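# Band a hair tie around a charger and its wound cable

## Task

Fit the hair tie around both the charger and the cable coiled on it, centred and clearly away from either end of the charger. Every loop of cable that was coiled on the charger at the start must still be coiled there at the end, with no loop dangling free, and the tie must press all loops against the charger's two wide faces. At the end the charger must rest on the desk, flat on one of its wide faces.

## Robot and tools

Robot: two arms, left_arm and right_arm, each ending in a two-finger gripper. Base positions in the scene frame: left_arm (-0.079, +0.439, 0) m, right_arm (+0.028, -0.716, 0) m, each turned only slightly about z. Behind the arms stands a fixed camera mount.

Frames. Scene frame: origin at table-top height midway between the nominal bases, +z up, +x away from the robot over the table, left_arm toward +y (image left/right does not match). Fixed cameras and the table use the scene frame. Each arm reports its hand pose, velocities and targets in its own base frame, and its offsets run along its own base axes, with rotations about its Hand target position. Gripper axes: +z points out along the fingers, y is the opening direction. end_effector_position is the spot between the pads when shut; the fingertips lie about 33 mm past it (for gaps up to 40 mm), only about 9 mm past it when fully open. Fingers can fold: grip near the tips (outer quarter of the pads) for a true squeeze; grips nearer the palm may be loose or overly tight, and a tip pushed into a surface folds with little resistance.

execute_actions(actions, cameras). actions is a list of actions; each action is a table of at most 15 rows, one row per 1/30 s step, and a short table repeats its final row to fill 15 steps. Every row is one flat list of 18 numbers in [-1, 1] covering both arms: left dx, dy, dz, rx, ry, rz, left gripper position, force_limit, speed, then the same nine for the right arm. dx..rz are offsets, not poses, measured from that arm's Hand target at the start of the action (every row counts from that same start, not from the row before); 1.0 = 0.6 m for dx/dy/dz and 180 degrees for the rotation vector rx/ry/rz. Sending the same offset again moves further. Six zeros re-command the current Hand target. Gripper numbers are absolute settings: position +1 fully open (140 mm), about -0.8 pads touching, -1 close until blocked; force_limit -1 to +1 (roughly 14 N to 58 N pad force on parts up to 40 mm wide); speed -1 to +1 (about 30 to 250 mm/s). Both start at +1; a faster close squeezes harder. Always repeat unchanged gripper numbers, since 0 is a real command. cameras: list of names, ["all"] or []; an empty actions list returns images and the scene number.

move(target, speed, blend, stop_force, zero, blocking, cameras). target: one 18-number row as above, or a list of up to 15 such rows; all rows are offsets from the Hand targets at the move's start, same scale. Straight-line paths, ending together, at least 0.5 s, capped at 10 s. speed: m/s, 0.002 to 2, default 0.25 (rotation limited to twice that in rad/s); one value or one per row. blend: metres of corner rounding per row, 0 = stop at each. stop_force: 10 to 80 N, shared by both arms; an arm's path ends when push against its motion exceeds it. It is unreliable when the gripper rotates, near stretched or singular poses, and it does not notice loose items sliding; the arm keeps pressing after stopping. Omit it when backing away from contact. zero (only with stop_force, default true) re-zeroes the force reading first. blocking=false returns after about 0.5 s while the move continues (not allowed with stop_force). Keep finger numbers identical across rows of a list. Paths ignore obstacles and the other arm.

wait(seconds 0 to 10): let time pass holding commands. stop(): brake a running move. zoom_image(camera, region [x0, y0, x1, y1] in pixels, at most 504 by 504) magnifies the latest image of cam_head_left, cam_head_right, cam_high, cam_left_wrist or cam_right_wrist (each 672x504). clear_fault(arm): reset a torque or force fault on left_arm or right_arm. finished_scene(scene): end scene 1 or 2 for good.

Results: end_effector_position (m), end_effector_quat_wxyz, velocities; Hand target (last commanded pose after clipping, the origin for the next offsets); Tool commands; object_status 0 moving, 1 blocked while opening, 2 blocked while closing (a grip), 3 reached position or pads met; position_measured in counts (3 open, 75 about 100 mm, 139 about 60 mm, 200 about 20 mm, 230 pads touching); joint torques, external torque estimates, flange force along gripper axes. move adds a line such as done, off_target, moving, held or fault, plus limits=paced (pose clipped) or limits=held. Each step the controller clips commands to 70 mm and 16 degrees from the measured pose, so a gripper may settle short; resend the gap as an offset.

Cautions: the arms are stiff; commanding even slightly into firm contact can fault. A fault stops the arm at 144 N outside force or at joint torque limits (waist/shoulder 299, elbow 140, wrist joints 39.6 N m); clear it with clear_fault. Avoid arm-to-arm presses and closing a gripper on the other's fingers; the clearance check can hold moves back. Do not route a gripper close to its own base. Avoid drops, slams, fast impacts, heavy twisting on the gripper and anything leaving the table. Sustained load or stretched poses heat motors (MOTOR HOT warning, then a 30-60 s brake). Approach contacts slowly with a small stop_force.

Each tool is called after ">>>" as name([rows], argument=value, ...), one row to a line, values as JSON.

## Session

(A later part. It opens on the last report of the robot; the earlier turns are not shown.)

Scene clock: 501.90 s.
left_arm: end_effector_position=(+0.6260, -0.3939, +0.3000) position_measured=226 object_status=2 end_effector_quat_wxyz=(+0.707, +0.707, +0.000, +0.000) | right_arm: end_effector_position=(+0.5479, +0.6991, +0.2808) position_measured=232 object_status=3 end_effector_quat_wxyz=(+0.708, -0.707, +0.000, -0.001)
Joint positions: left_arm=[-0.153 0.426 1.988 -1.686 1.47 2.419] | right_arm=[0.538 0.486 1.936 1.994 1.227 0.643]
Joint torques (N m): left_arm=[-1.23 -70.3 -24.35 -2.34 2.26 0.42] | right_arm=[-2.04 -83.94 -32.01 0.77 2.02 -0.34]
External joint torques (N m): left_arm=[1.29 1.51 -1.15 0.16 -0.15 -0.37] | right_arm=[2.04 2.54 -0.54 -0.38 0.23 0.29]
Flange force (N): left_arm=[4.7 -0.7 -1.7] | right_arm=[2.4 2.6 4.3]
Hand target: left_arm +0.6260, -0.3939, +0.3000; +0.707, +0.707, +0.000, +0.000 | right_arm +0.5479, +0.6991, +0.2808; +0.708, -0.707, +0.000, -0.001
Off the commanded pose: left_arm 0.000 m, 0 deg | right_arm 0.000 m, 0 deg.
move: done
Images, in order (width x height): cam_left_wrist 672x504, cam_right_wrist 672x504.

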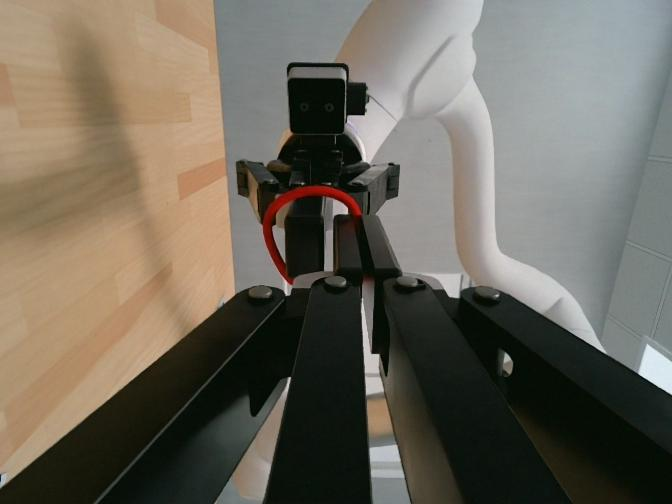

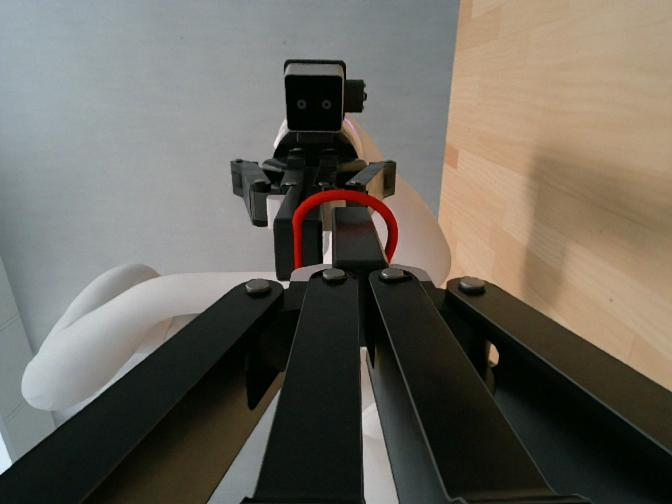

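>>> move(target=[0,0,0,0,0,0,-1,-0.2,-1, 0.0,0.047,0,0,0,0,-1,-1,-0.5], cameras=["cam_right_wrist","cam_left_wrist","cam_head_left"], speed=0.04, stop_force=12)

>>> zoom_image(camera="cam_right_wrist", region=[270, 80, 470, 280])

>>> zoom_image(camera="cam_left_wrist", region=[250, 130, 470, 300])

>>> zoom_image(camera="cam_head_left", region=[320, 200, 450, 290])

Scene clock: 507.50 s.
left_arm: end_effector_position=(+0.6260, -0.3939, +0.3000) position_measured=226 object_status=2 end_effector_quat_wxyz=(+0.707, +0.707, +0.000, +0.000) | right_arm: end_effector_position=(+0.5479, +0.7273, +0.2808) position_measured=232 object_status=3 end_effector_quat_wxyz=(+0.708, -0.707, +0.000, -0.001)
Joint positions: left_arm=[-0.153 0.426 1.988 -1.686 1.47 2.419] | right_arm=[0.574 0.504 1.903 2.02 1.199 0.646]
Joint torques (N m): left_arm=[-1.08 -70.51 -24.54 -2.36 2.22 0.36] | right_arm=[-2.08 -86.33 -32.4 0.67 1.97 -0.36]
External joint torques (N m): left_arm=[1.26 1.77 -0.95 0.19 -0.12 -0.31] | right_arm=[1.8 2.2 -0.79 -0.34 0.28 0.31]
Flange force (N): left_arm=[4.5 -1.3 -1.7] | right_arm=[2.6 2.0 4.1]
Hand target: left_arm +0.6260, -0.3939, +0.3000; +0.707, +0.707, +0.000, +0.000 | right_arm +0.5479, +0.7273, +0.2808; +0.708, -0.707, +0.000, -0.001
Off the commanded pose: left_arm 0.000 m, 0 deg | right_arm 0.000 m, 0 deg.
move: done
Images, in order (width x height): cam_head_left 672x504, cam_left_wrist 672x504, cam_right_wrist 672x504.

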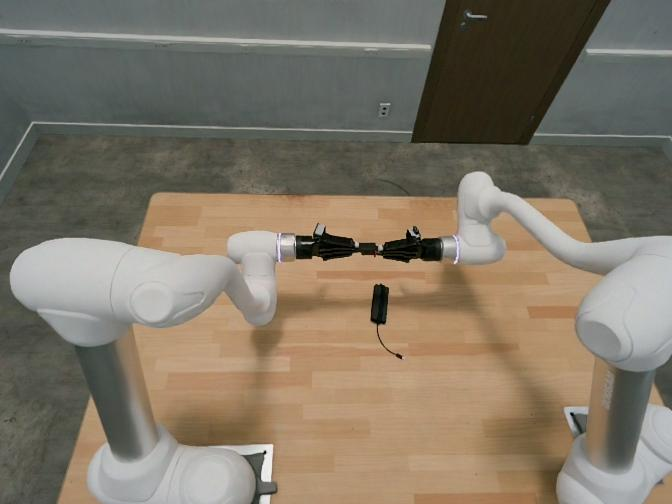

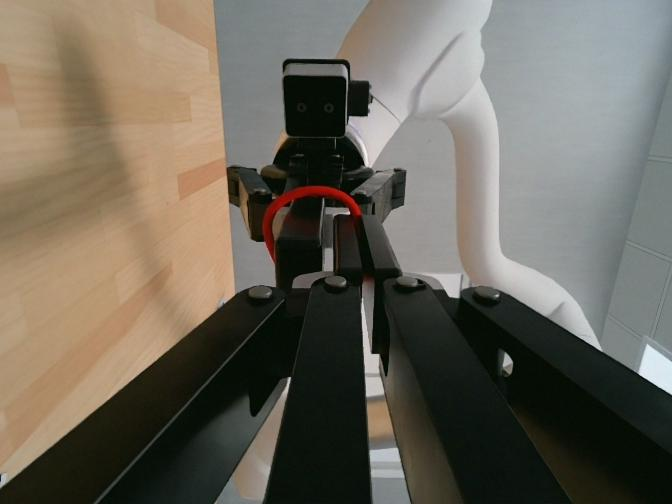

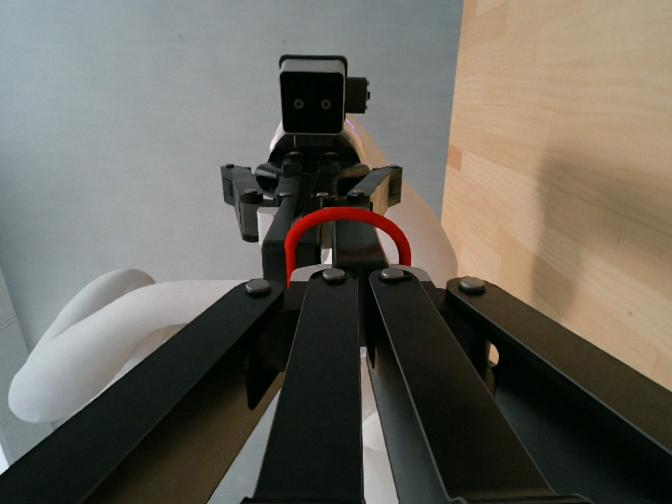

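Scaled by 2.520.

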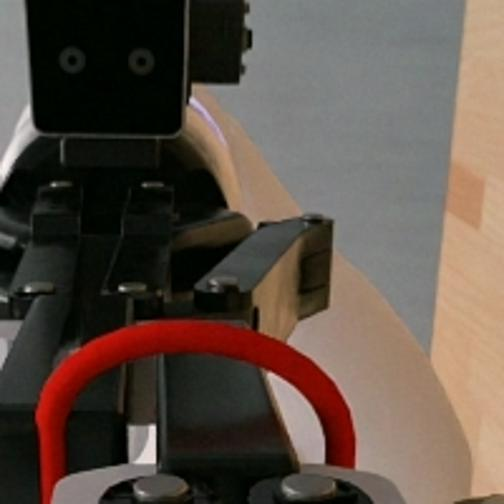

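Scaled by 2.291.

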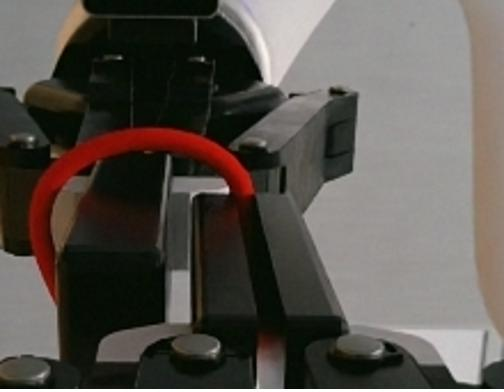

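Scaled by 3.877.

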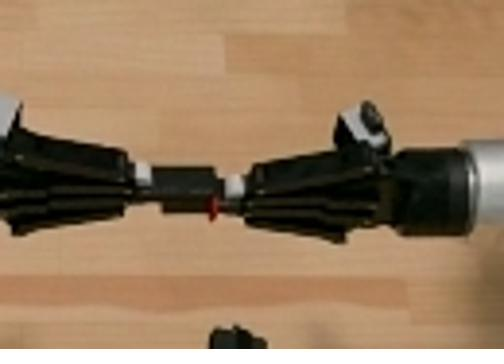

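>>> move(target=[0,0,0,0,0,0,-0.7,-0.2,-1, 0.0,0,-0.003,0,0,0,-1,-1,-0.5], cameras=["cam_right_wrist","cam_left_wrist"], speed=0.02)

>>> zoom_image(camera="cam_right_wrist", region=[270, 80, 470, 280])

>>> zoom_image(camera="cam_left_wrist", region=[250, 130, 470, 300])

Scene clock: 514.43 s.
left_arm: end_effector_position=(+0.6260, -0.3939, +0.3000) position_measured=217 object_status=3 end_effector_quat_wxyz=(+0.707, +0.707, +0.000, +0.000) | right_arm: end_effector_position=(+0.5479, +0.7273, +0.2790) position_measured=232 object_status=3 end_effector_quat_wxyz=(+0.708, -0.707, +0.000, -0.001)
Joint positions: left_arm=[-0.153 0.426 1.988 -1.686 1.47 2.419] | right_arm=[0.574 0.507 1.904 2.021 1.2 0.643]
Joint torques (N m): left_arm=[-1.26 -70.28 -24.37 -2.35 2.23 0.34] | right_arm=[-2.17 -86.2 -32.31 0.74 2.01 -0.34]
External joint torques (N m): left_arm=[1.4 1.43 -1.16 0.16 -0.13 -0.3] | right_arm=[2.06 2.93 -0.44 -0.45 0.22 0.3]
Flange force (N): left_arm=[4.6 -0.8 -1.9] | right_arm=[2.5 3.0 4.5]
Hand target: left_arm +0.6260, -0.3939, +0.3000; +0.707, +0.707, +0.000, +0.000 | right_arm +0.5479, +0.7273, +0.2790; +0.708, -0.707, +0.000, -0.001
Off the commanded pose: left_arm 0.000 m, 0 deg | right_arm 0.000 m, 0 deg.
move: done
Images, in order (width x height): cam_left_wrist 672x504, cam_right_wrist 672x504.

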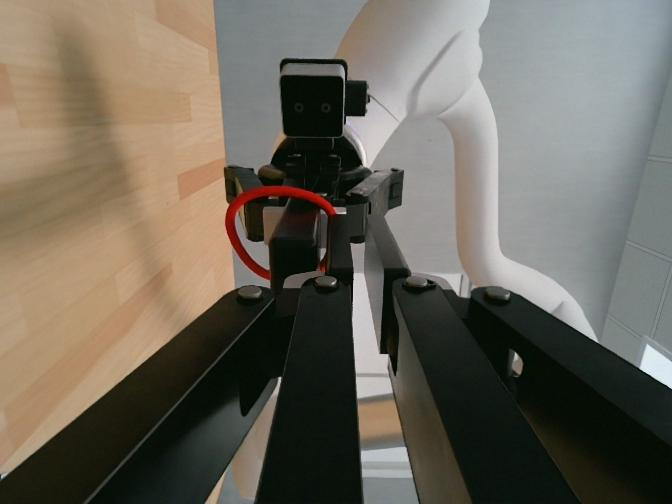

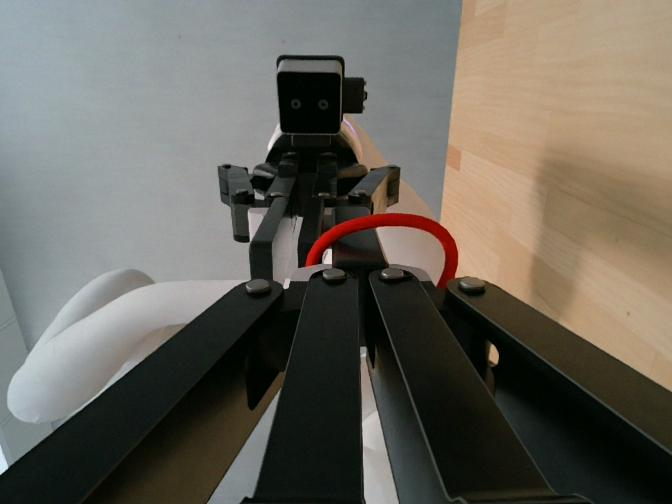

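Scaled by 2.520.

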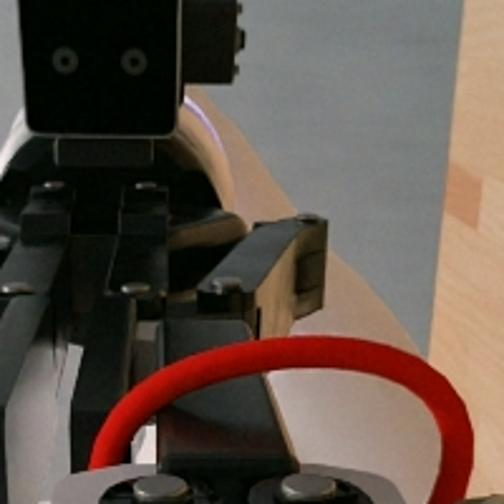

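Scaled by 2.291.

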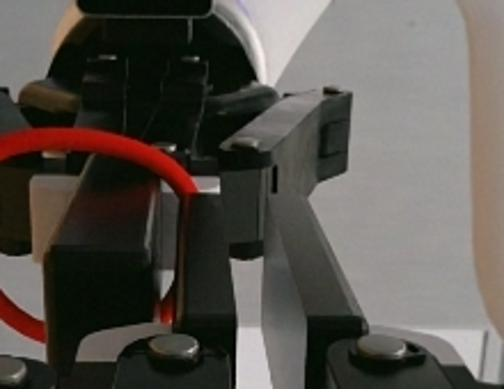

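>>> move([
  [0,0,0.008,0,0,0,-0.7,-0.2,-1, 0.0,0,0,0,0,0,-1,-1,-0.5],
  [0,0.2,0.008,0,0,0,-0.7,-0.2,-1, 0.0,0,0,0,0,0,-1,-1,-0.5],
], cameras=["cam_right_wrist","cam_left_wrist","cam_high"], speed=[0.02,0.08])

>>> zoom_image(camera="cam_right_wrist", region=[270, 80, 470, 280])

>>> zoom_image(camera="cam_left_wrist", region=[200, 80, 450, 300])

Scene clock: 522.47 s.
left_arm: end_effector_position=(+0.6260, -0.2739, +0.3048) position_measured=217 object_status=3 end_effector_quat_wxyz=(+0.707, +0.707, +0.000, +0.000) | right_arm: end_effector_position=(+0.5479, +0.7273, +0.2790) position_measured=232 object_status=3 end_effector_quat_wxyz=(+0.708, -0.707, +0.000, -0.001)
Joint positions: left_arm=[0.038 0.419 1.986 -1.543 1.597 2.405] | right_arm=[0.574 0.507 1.904 2.021 1.2 0.643]
Joint torques (N m): left_arm=[-1.61 -69.35 -24.21 -1.97 2.2 0.35] | right_arm=[-2.12 -86.51 -32.3 0.69 1.98 -0.33]
External joint torques (N m): left_arm=[1.53 1.37 -1.07 0.15 -0.11 -0.3] | right_arm=[2.14 2.36 -0.64 -0.39 0.28 0.28]
Flange force (N): left_arm=[3.9 -0.8 -2.8] | right_arm=[2.2 2.3 4.4]
Hand target: left_arm +0.6260, -0.2739, +0.3048; +0.707, +0.707, +0.000, +0.000 | right_arm +0.5479, +0.7273, +0.2790; +0.708, -0.707, +0.000, -0.001
Off the commanded pose: left_arm 0.000 m, 0 deg | right_arm 0.000 m, 0 deg.
move: done
Images, in order (width x height): cam_high 672x504, cam_left_wrist 672x504, cam_right_wrist 672x504.

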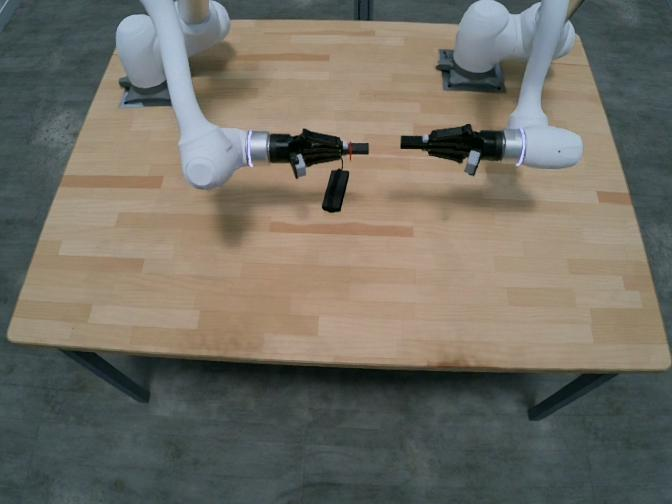

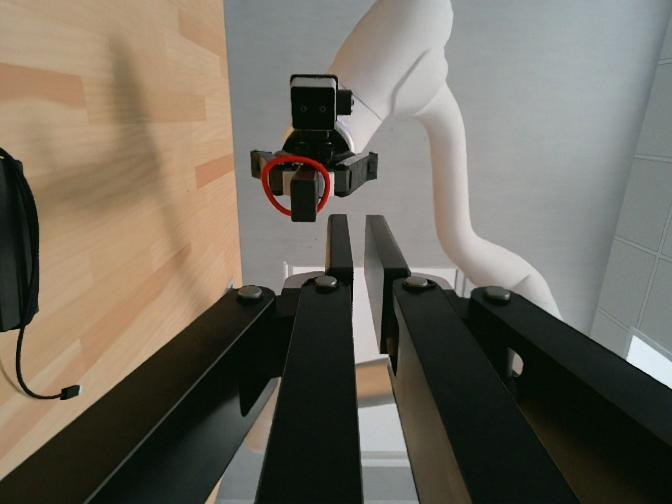

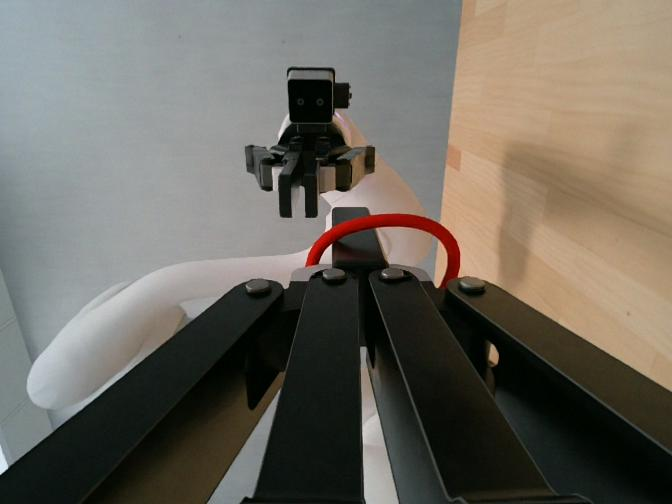

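Scaled by 2.520.

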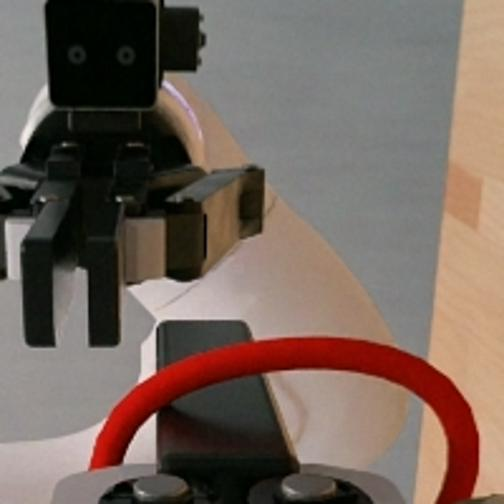

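Scaled by 2.016.

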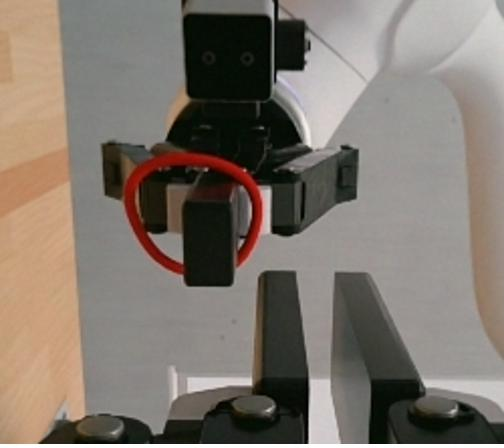

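>>> move(target=[0,0,0,0,0,0,-0.7,-0.2,-1, 0.0,0,0,0,0,0,-0.4,-1,-1], cameras=["cam_right_wrist","cam_left_wrist"])

>>> zoom_image(camera="cam_right_wrist", region=[250, 130, 470, 350])

>>> zoom_image(camera="cam_left_wrist", region=[200, 80, 450, 300])

Scene clock: 529.97 s.
left_arm: end_effector_position=(+0.6260, -0.2739, +0.3048) position_measured=217 object_status=3 end_effector_quat_wxyz=(+0.707, +0.707, +0.000, +0.000) | right_arm: end_effector_position=(+0.5479, +0.7273, +0.2790) position_measured=179 object_status=0 end_effector_quat_wxyz=(+0.708, -0.707, +0.000, -0.001)
Joint positions: left_arm=[0.038 0.419 1.986 -1.543 1.597 2.405] | right_arm=[0.574 0.507 1.904 2.021 1.2 0.643]
Joint torques (N m): left_arm=[-1.22 -69.34 -24.13 -2.02 2.23 0.33] | right_arm=[-1.96 -86.35 -32.28 0.65 1.99 -0.3]
External joint torques (N m): left_arm=[1.13 1.24 -1.14 0.2 -0.14 -0.28] | right_arm=[2.01 2.24 -0.67 -0.37 0.27 0.25]
Flange force (N): left_arm=[3.9 -0.6 -2.3] | right_arm=[2.2 2.2 4.2]
Hand target: left_arm +0.6260, -0.2739, +0.3048; +0.707, +0.707, +0.000, +0.000 | right_arm +0.5479, +0.7273, +0.2790; +0.708, -0.707, +0.000, -0.001
Off the commanded pose: left_arm 0.000 m, 0 deg | right_arm 0.000 m, 0 deg.
move: done
Images, in order (width x height): cam_left_wrist 672x504, cam_right_wrist 672x504.

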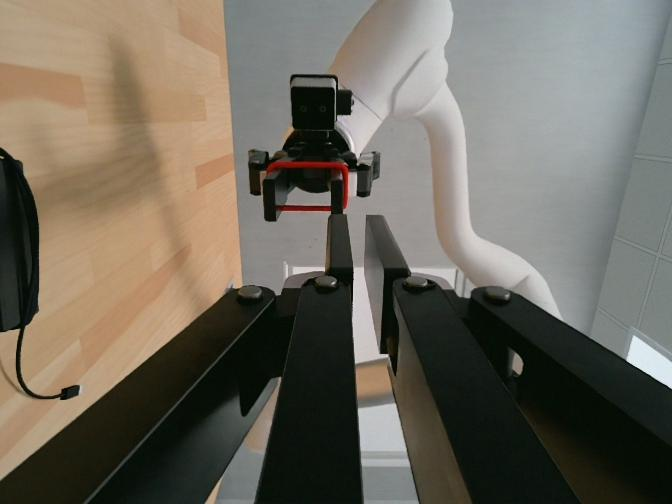

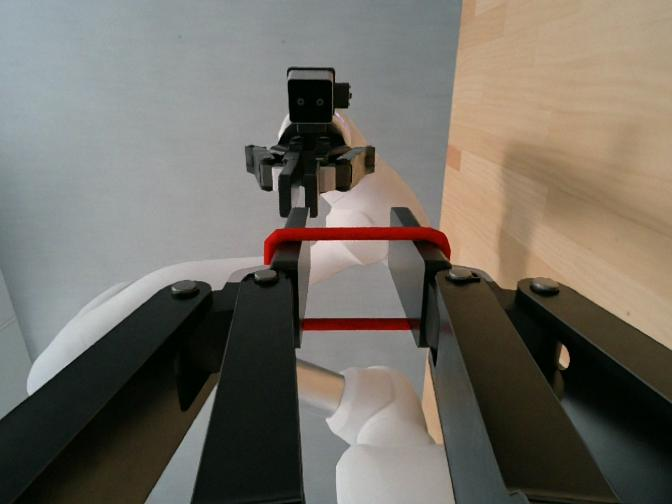

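Scaled by 2.291.

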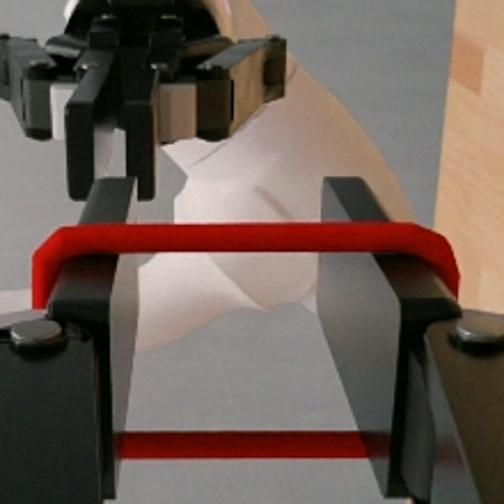

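Scaled by 2.016.

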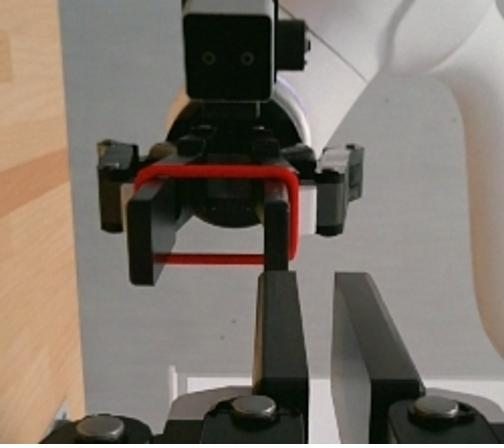

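>>> move([
  [0,0,0,0,0,0,-0.7,-0.2,-1, 0.0,-0.3,0.05,0,0,0,-0.4,-1,-1],
  [-0.11,-0.327,0.0,0.5,0,0,-0.7,-0.2,-1, 0.0,-0.4,0.1,0,0,0,-0.4,-1,-1],
], cameras=["cam_right_wrist","cam_left_wrist","cam_high"], blend=[0.05,0])

>>> zoom_image(camera="cam_left_wrist", region=[250, 150, 450, 350])

Scene clock: 546.53 s.
left_arm: end_effector_position=(+0.5600, -0.4701, +0.3049) position_measured=217 object_status=3 end_effector_quat_wxyz=(+0.000, +1.000, +0.000, +0.000) | right_arm: end_effector_position=(+0.5479, +0.4873, +0.3390) position_measured=179 object_status=3 end_effector_quat_wxyz=(+0.708, -0.707, +0.000, -0.001)
Joint positions: left_arm=[-0.745 0.297 1.468 0 1.376 0.825] | right_arm=[0.215 0.301 2.083 1.73 1.424 0.744]
Joint torques (N m): left_arm=[-1.07 -73.46 -40.16 4.24 0.2 0.28] | right_arm=[-2.22 -65.81 -32.4 1.79 1.77 -0.31]
External joint torques (N m): left_arm=[1 1.26 -1.5 0.07 -0.24 -0.28] | right_arm=[2.13 1.43 -0.76 -0.37 0.3 0.27]
Flange force (N): left_arm=[4.5 2.5 -1.3] | right_arm=[2.7 0.9 3.7]
Hand target: left_arm +0.5600, -0.4701, +0.3048; +0.000, +1.000, +0.000, +0.000 | right_arm +0.5479, +0.4873, +0.3390; +0.708, -0.707, +0.000, -0.001
Off the commanded pose: left_arm 0.000 m, 0 deg | right_arm 0.000 m, 0 deg.
move: done
Images, in order (width x height): cam_high 672x504, cam_left_wrist 672x504, cam_right_wrist 672x504.

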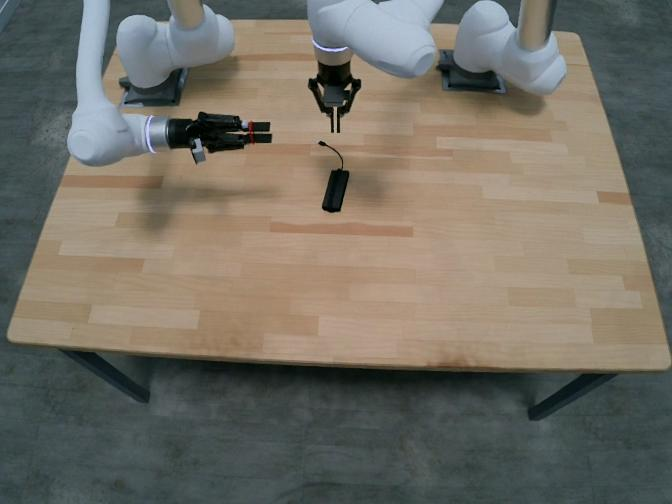

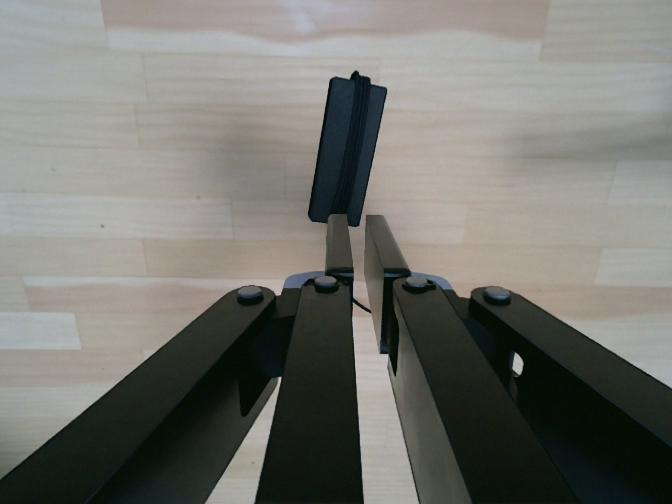

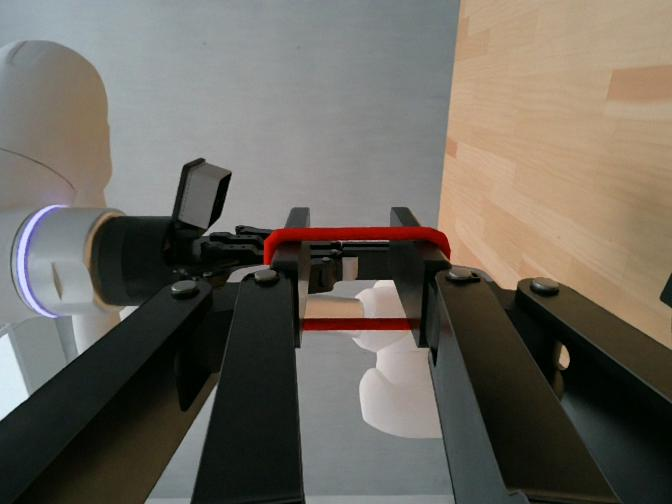

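Scaled by 2.520.

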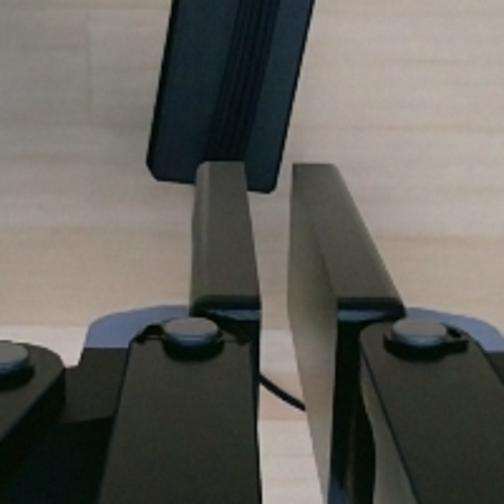

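>>> move(target=[-0.054,0.0233,-0.3083,0,0,-0.06,0.15,-0.2,0, 0,0,0,0,0,0,-0.4,-1,-1], cameras=["cam_left_wrist","cam_head_right"], speed=0.15)

>>> zoom_image(camera="cam_left_wrist", region=[180, 50, 520, 400])

Scene clock: 559.03 s.
left_arm: end_effector_position=(+0.5276, -0.4562, +0.1199) position_measured=110 object_status=3 end_effector_quat_wxyz=(+0.000, +0.996, -0.094, +0.000) | right_arm: end_effector_position=(+0.5479, +0.4873, +0.3390) position_measured=179 object_status=3 end_effector_quat_wxyz=(+0.708, -0.707, +0.000, -0.001)
Joint positions: left_arm=[-0.762 0.352 1.748 0 1.041 0.997] | right_arm=[0.215 0.301 2.083 1.73 1.424 0.744]
Joint torques (N m): left_arm=[-1.53 -74.48 -35.58 3.65 0.2 0.28] | right_arm=[-1.94 -65.88 -32.48 1.79 1.83 -0.36]
External joint torques (N m): left_arm=[1.86 1.89 -1.06 0.14 -0.25 -0.28] | right_arm=[2.03 1.64 -0.56 -0.39 0.24 0.32]
Flange force (N): left_arm=[5.3 0.4 1.1] | right_arm=[2.6 1.2 3.6]
Hand target: left_arm +0.5276, -0.4562, +0.1199; +0.000, +0.996, -0.094, +0.000 | right_arm +0.5479, +0.4873, +0.3390; +0.708, -0.707, +0.000, -0.001
Off the commanded pose: left_arm 0.000 m, 0 deg | right_arm 0.000 m, 0 deg.
move: done
Images, in order (width x height): cam_head_right 672x504, cam_left_wrist 672x504.

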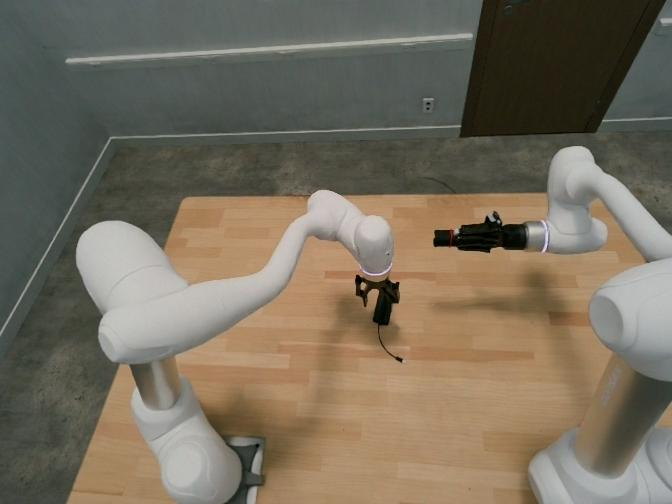

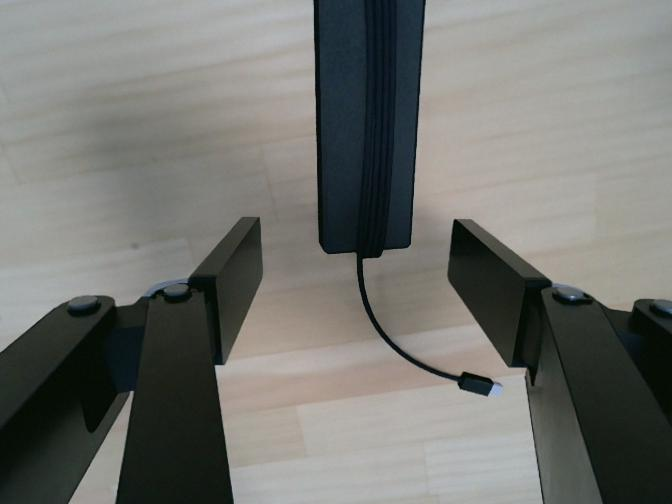

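Scaled by 1.440.

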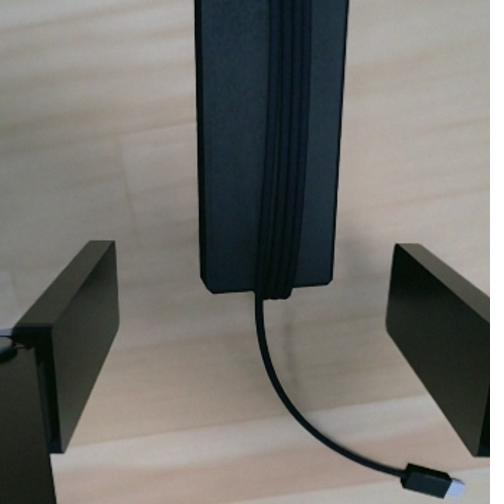

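>>> move([
  [-0.0104,-0.0103,-0.07,0,0,0,0.15,-0.2,0, 0,0,0,0,0,0,-0.4,-1,-1],
  [-0.0104,-0.0103,-0.1365,0,0,0,0.15,-0.2,0, 0,0,0,0,0,0,-0.4,-1,-1],
], cameras=["cam_left_wrist","cam_head_right","cam_high"], speed=0.06, stop_force=12)

>>> zoom_image(camera="cam_left_wrist", region=[180, 50, 520, 400])

Scene clock: 577.73 s.
left_arm: end_effector_position=(+0.5214, -0.4623, +0.0380) position_measured=110 object_status=3 end_effector_quat_wxyz=(+0.000, +0.996, -0.094, +0.000) | right_arm: end_effector_position=(+0.5479, +0.4873, +0.3390) position_measured=179 object_status=3 end_effector_quat_wxyz=(+0.708, -0.707, +0.000, -0.001)
Joint positions: left_arm=[-0.775 0.427 1.812 0 0.902 0.984] | right_arm=[0.215 0.301 2.083 1.73 1.424 0.744]
Joint torques (N m): left_arm=[-1.39 -78.27 -32.25 3.31 0.17 0.31] | right_arm=[-2.25 -65.93 -32.5 1.83 1.8 -0.36]
External joint torques (N m): left_arm=[1.53 1.47 -1.14 0.15 -0.22 -0.31] | right_arm=[2.46 1.67 -0.55 -0.45 0.27 0.31]
Flange force (N): left_arm=[4.5 0.6 1.1] | right_arm=[2.5 1.3 4.2]
Hand target: left_arm +0.5214, -0.4623, +0.0380; +0.000, +0.996, -0.094, +0.000 | right_arm +0.5479, +0.4873, +0.3390; +0.708, -0.707, +0.000, -0.001
Off the commanded pose: left_arm 0.000 m, 0 deg | right_arm 0.000 m, 0 deg.
move: done
Images, in order (width x height): cam_head_right 672x504, cam_high 672x504, cam_left_wrist 672x504.

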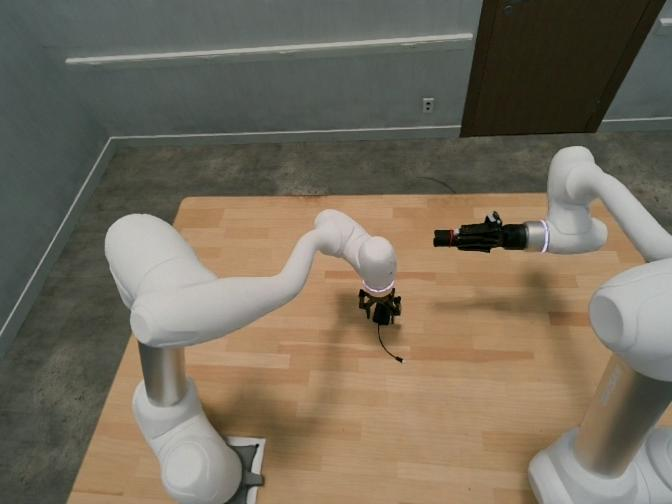

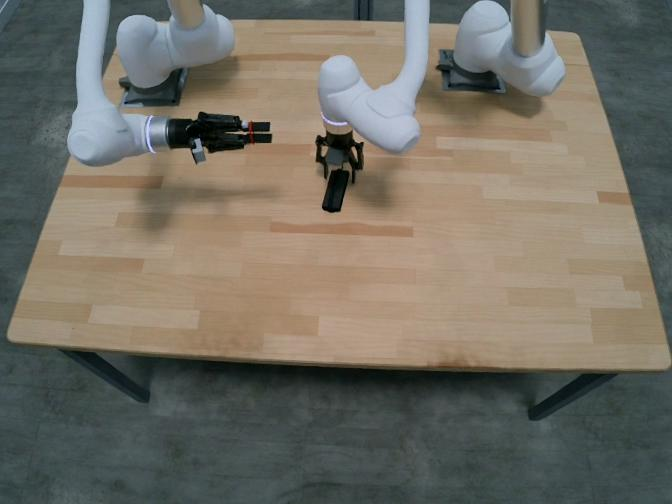

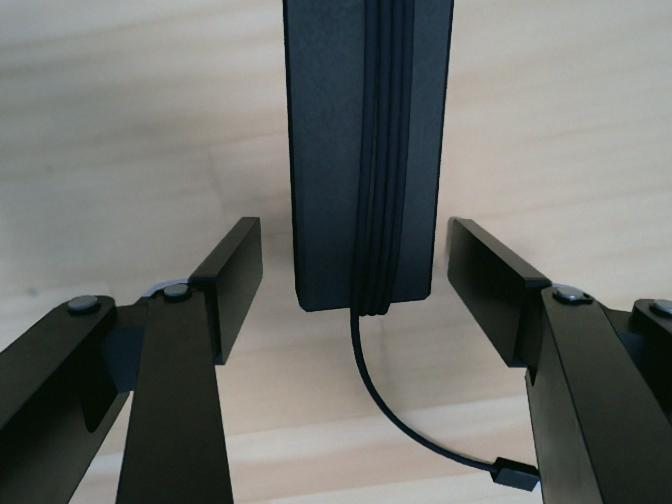

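Scaled by 1.440.

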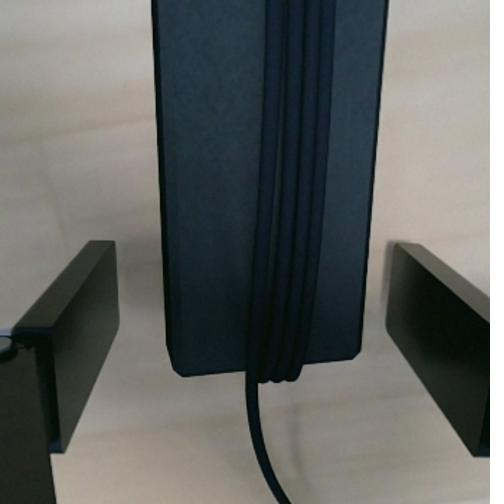

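>>> move([
  [-0.00125,-0.0065,0,0,0,0,0.15,0,-1, 0,0,0,0,0,0,-0.4,-1,-1],
  [-0.00125,-0.0065,0,0,0,0,-1,0,-1, 0,0,0,0,0,0,-0.4,-1,-1],
], cameras=["cam_left_wrist"], speed=0.03)

>>> wait(seconds=1.5, cameras=["cam_left_wrist"])

>>> zoom_image(camera="cam_left_wrist", region=[180, 50, 520, 400])

Scene clock: 585.77 s.
left_arm: end_effector_position=(+0.5206, -0.4662, +0.0380) position_measured=149 object_status=0 end_effector_quat_wxyz=(+0.000, +0.996, -0.094, +0.000) | right_arm: end_effector_position=(+0.5479, +0.4873, +0.3390) position_measured=179 object_status=3 end_effector_quat_wxyz=(+0.708, -0.707, +0.000, -0.001)
Joint positions: left_arm=[-0.78 0.43 1.807 0 0.903 0.979] | right_arm=[0.215 0.301 2.083 1.73 1.424 0.744]
Joint torques (N m): left_arm=[-1.83 -69.73 -28.33 3.21 -0.57 0.31] | right_arm=[-2.05 -65.79 -32.47 1.79 1.79 -0.39]
External joint torques (N m): left_arm=[1.92 -7.58 -5.12 0.24 0.52 -0.31] | right_arm=[2.02 1.65 -0.56 -0.38 0.28 0.34]
Flange force (N): left_arm=[2.2 -1.3 -12.0] | right_arm=[2.7 1.2 3.5]
Hand target: left_arm +0.5206, -0.4662, +0.0380; +0.000, +0.996, -0.094, +0.000 | right_arm +0.5479, +0.4873, +0.3390; +0.708, -0.707, +0.000, -0.001
Off the commanded pose: left_arm 0.000 m, 0 deg | right_arm 0.000 m, 0 deg.
move: done
Images, in order (width x height): cam_left_wrist 672x504.

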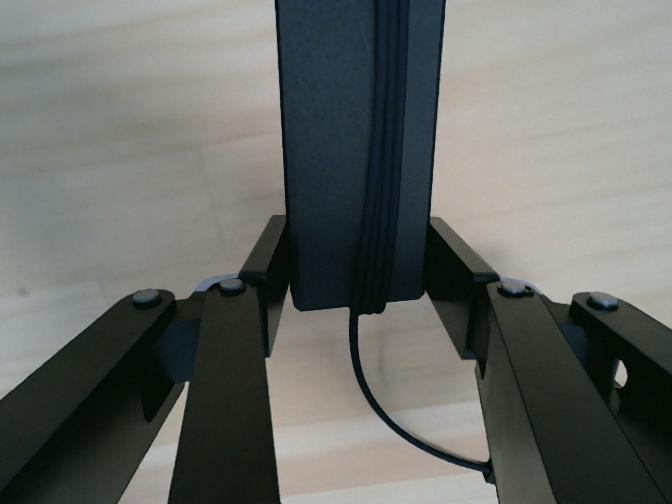

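Scene clock: 587.27 s.
left_arm: end_effector_position=(+0.5206, -0.4662, +0.0380) position_measured=149 object_status=2 end_effector_quat_wxyz=(+0.000, +0.996, -0.094, +0.000) | right_arm: end_effector_position=(+0.5479, +0.4873, +0.3390) position_measured=179 object_status=3 end_effector_quat_wxyz=(+0.708, -0.707, +0.000, -0.001)
Joint positions: left_arm=[-0.78 0.43 1.807 0 0.903 0.979] | right_arm=[0.215 0.301 2.083 1.73 1.424 0.744]
Joint torques (N m): left_arm=[-1.69 -70.16 -28.42 3.28 -0.54 0.33] | right_arm=[-1.87 -66.01 -32.51 1.82 1.82 -0.35]
External joint torques (N m): left_arm=[2.03 -7.13 -5.02 0.17 0.49 -0.33] | right_arm=[2.02 1.79 -0.48 -0.44 0.25 0.3]
Flange force (N): left_arm=[2.6 -1.2 -11.4] | right_arm=[2.7 1.5 3.5]
Hand target: left_arm +0.5206, -0.4662, +0.0380; +0.000, +0.996, -0.094, +0.000 | right_arm +0.5479, +0.4873, +0.3390; +0.708, -0.707, +0.000, -0.001
Tool commands: left_gripper/position=-1.0 left_gripper/force_limit=+0.0 left_gripper/speed=-1.0 right_gripper/position=-0.4 right_gripper/force_limit=-1.0 right_gripper/speed=-1.0
Off the commanded pose: left_arm 0.000 m, 0 deg | right_arm 0.000 m, 0 deg.
wait: 1.50 s; at rest by 0.17 s
Images, in order (width x height): cam_left_wrist 672x504.

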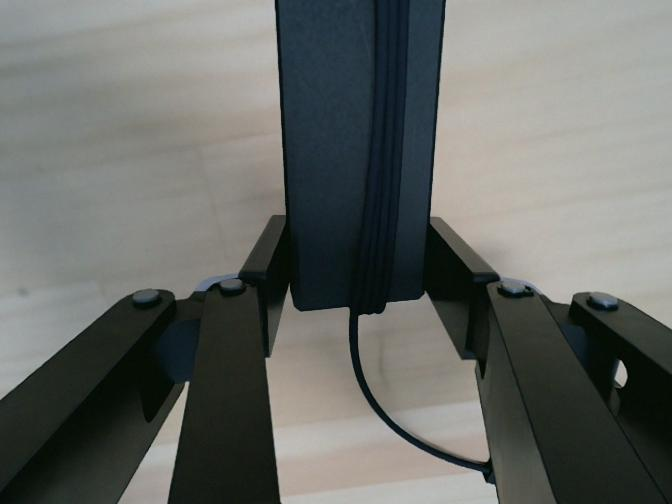

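Scaled by 1.440.

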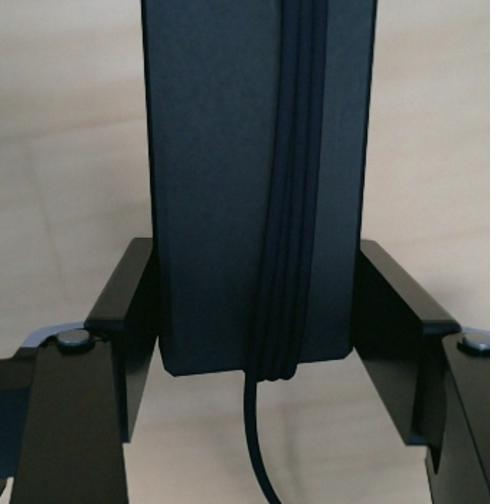

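>>> move(target=[0,0,0.1,0,0,0,-1,0,-1, 0,0,0,0,0,0,-0.4,-1,-1], cameras=["cam_left_wrist","cam_high"], speed=0.05)

>>> zoom_image(camera="cam_left_wrist", region=[180, 50, 520, 400])

Scene clock: 592.17 s.
left_arm: end_effector_position=(+0.5206, -0.4662, +0.0979) position_measured=149 object_status=2 end_effector_quat_wxyz=(+0.000, +0.996, -0.094, +0.000) | right_arm: end_effector_position=(+0.5479, +0.4873, +0.3390) position_measured=179 object_status=3 end_effector_quat_wxyz=(+0.708, -0.707, +0.000, -0.001)
Joint positions: left_arm=[-0.78 0.373 1.764 0 1.005 0.979] | right_arm=[0.215 0.301 2.083 1.73 1.424 0.744]
Joint torques (N m): left_arm=[-1.35 -77.56 -35.88 3.71 0.15 0.33] | right_arm=[-1.97 -66.1 -32.38 1.85 1.79 -0.33]
External joint torques (N m): left_arm=[1.46 3.35 -0.05 0 -0.2 -0.33] | right_arm=[2.08 1.95 -0.55 -0.46 0.28 0.28]
Flange force (N): left_arm=[4.9 1.0 3.2] | right_arm=[3.0 1.7 3.6]
Hand target: left_arm +0.5206, -0.4662, +0.0980; +0.000, +0.996, -0.094, +0.000 | right_arm +0.5479, +0.4873, +0.3390; +0.708, -0.707, +0.000, -0.001
Off the commanded pose: left_arm 0.000 m, 0 deg | right_arm 0.000 m, 0 deg.
move: done
Images, in order (width x height): cam_high 672x504, cam_left_wrist 672x504.

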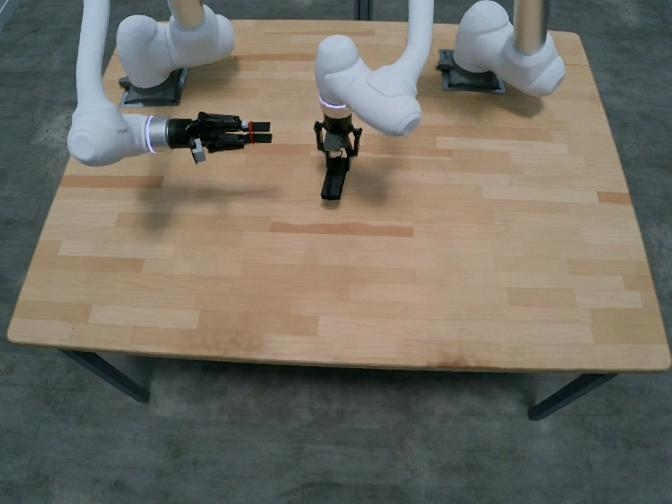

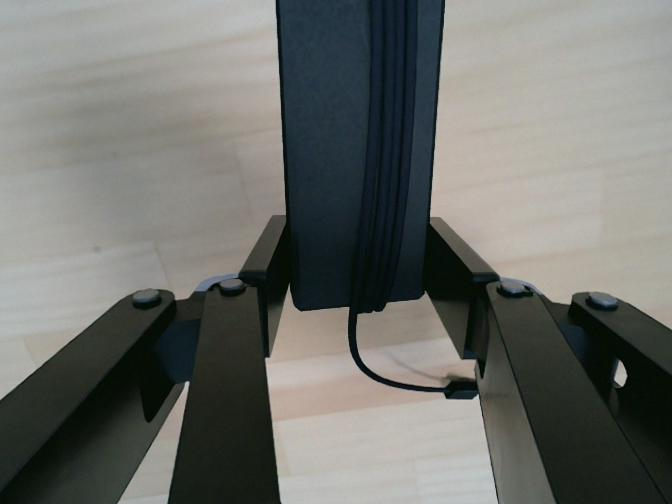

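Scaled by 1.440.

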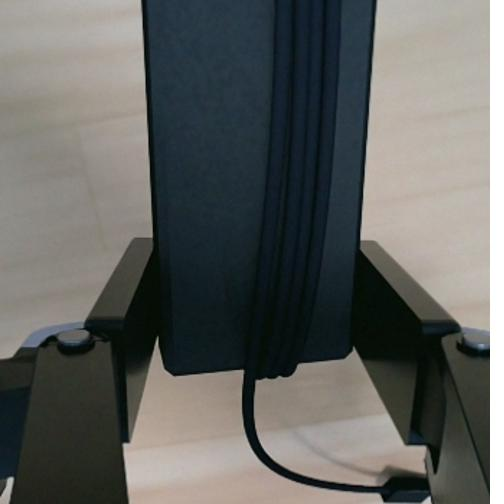

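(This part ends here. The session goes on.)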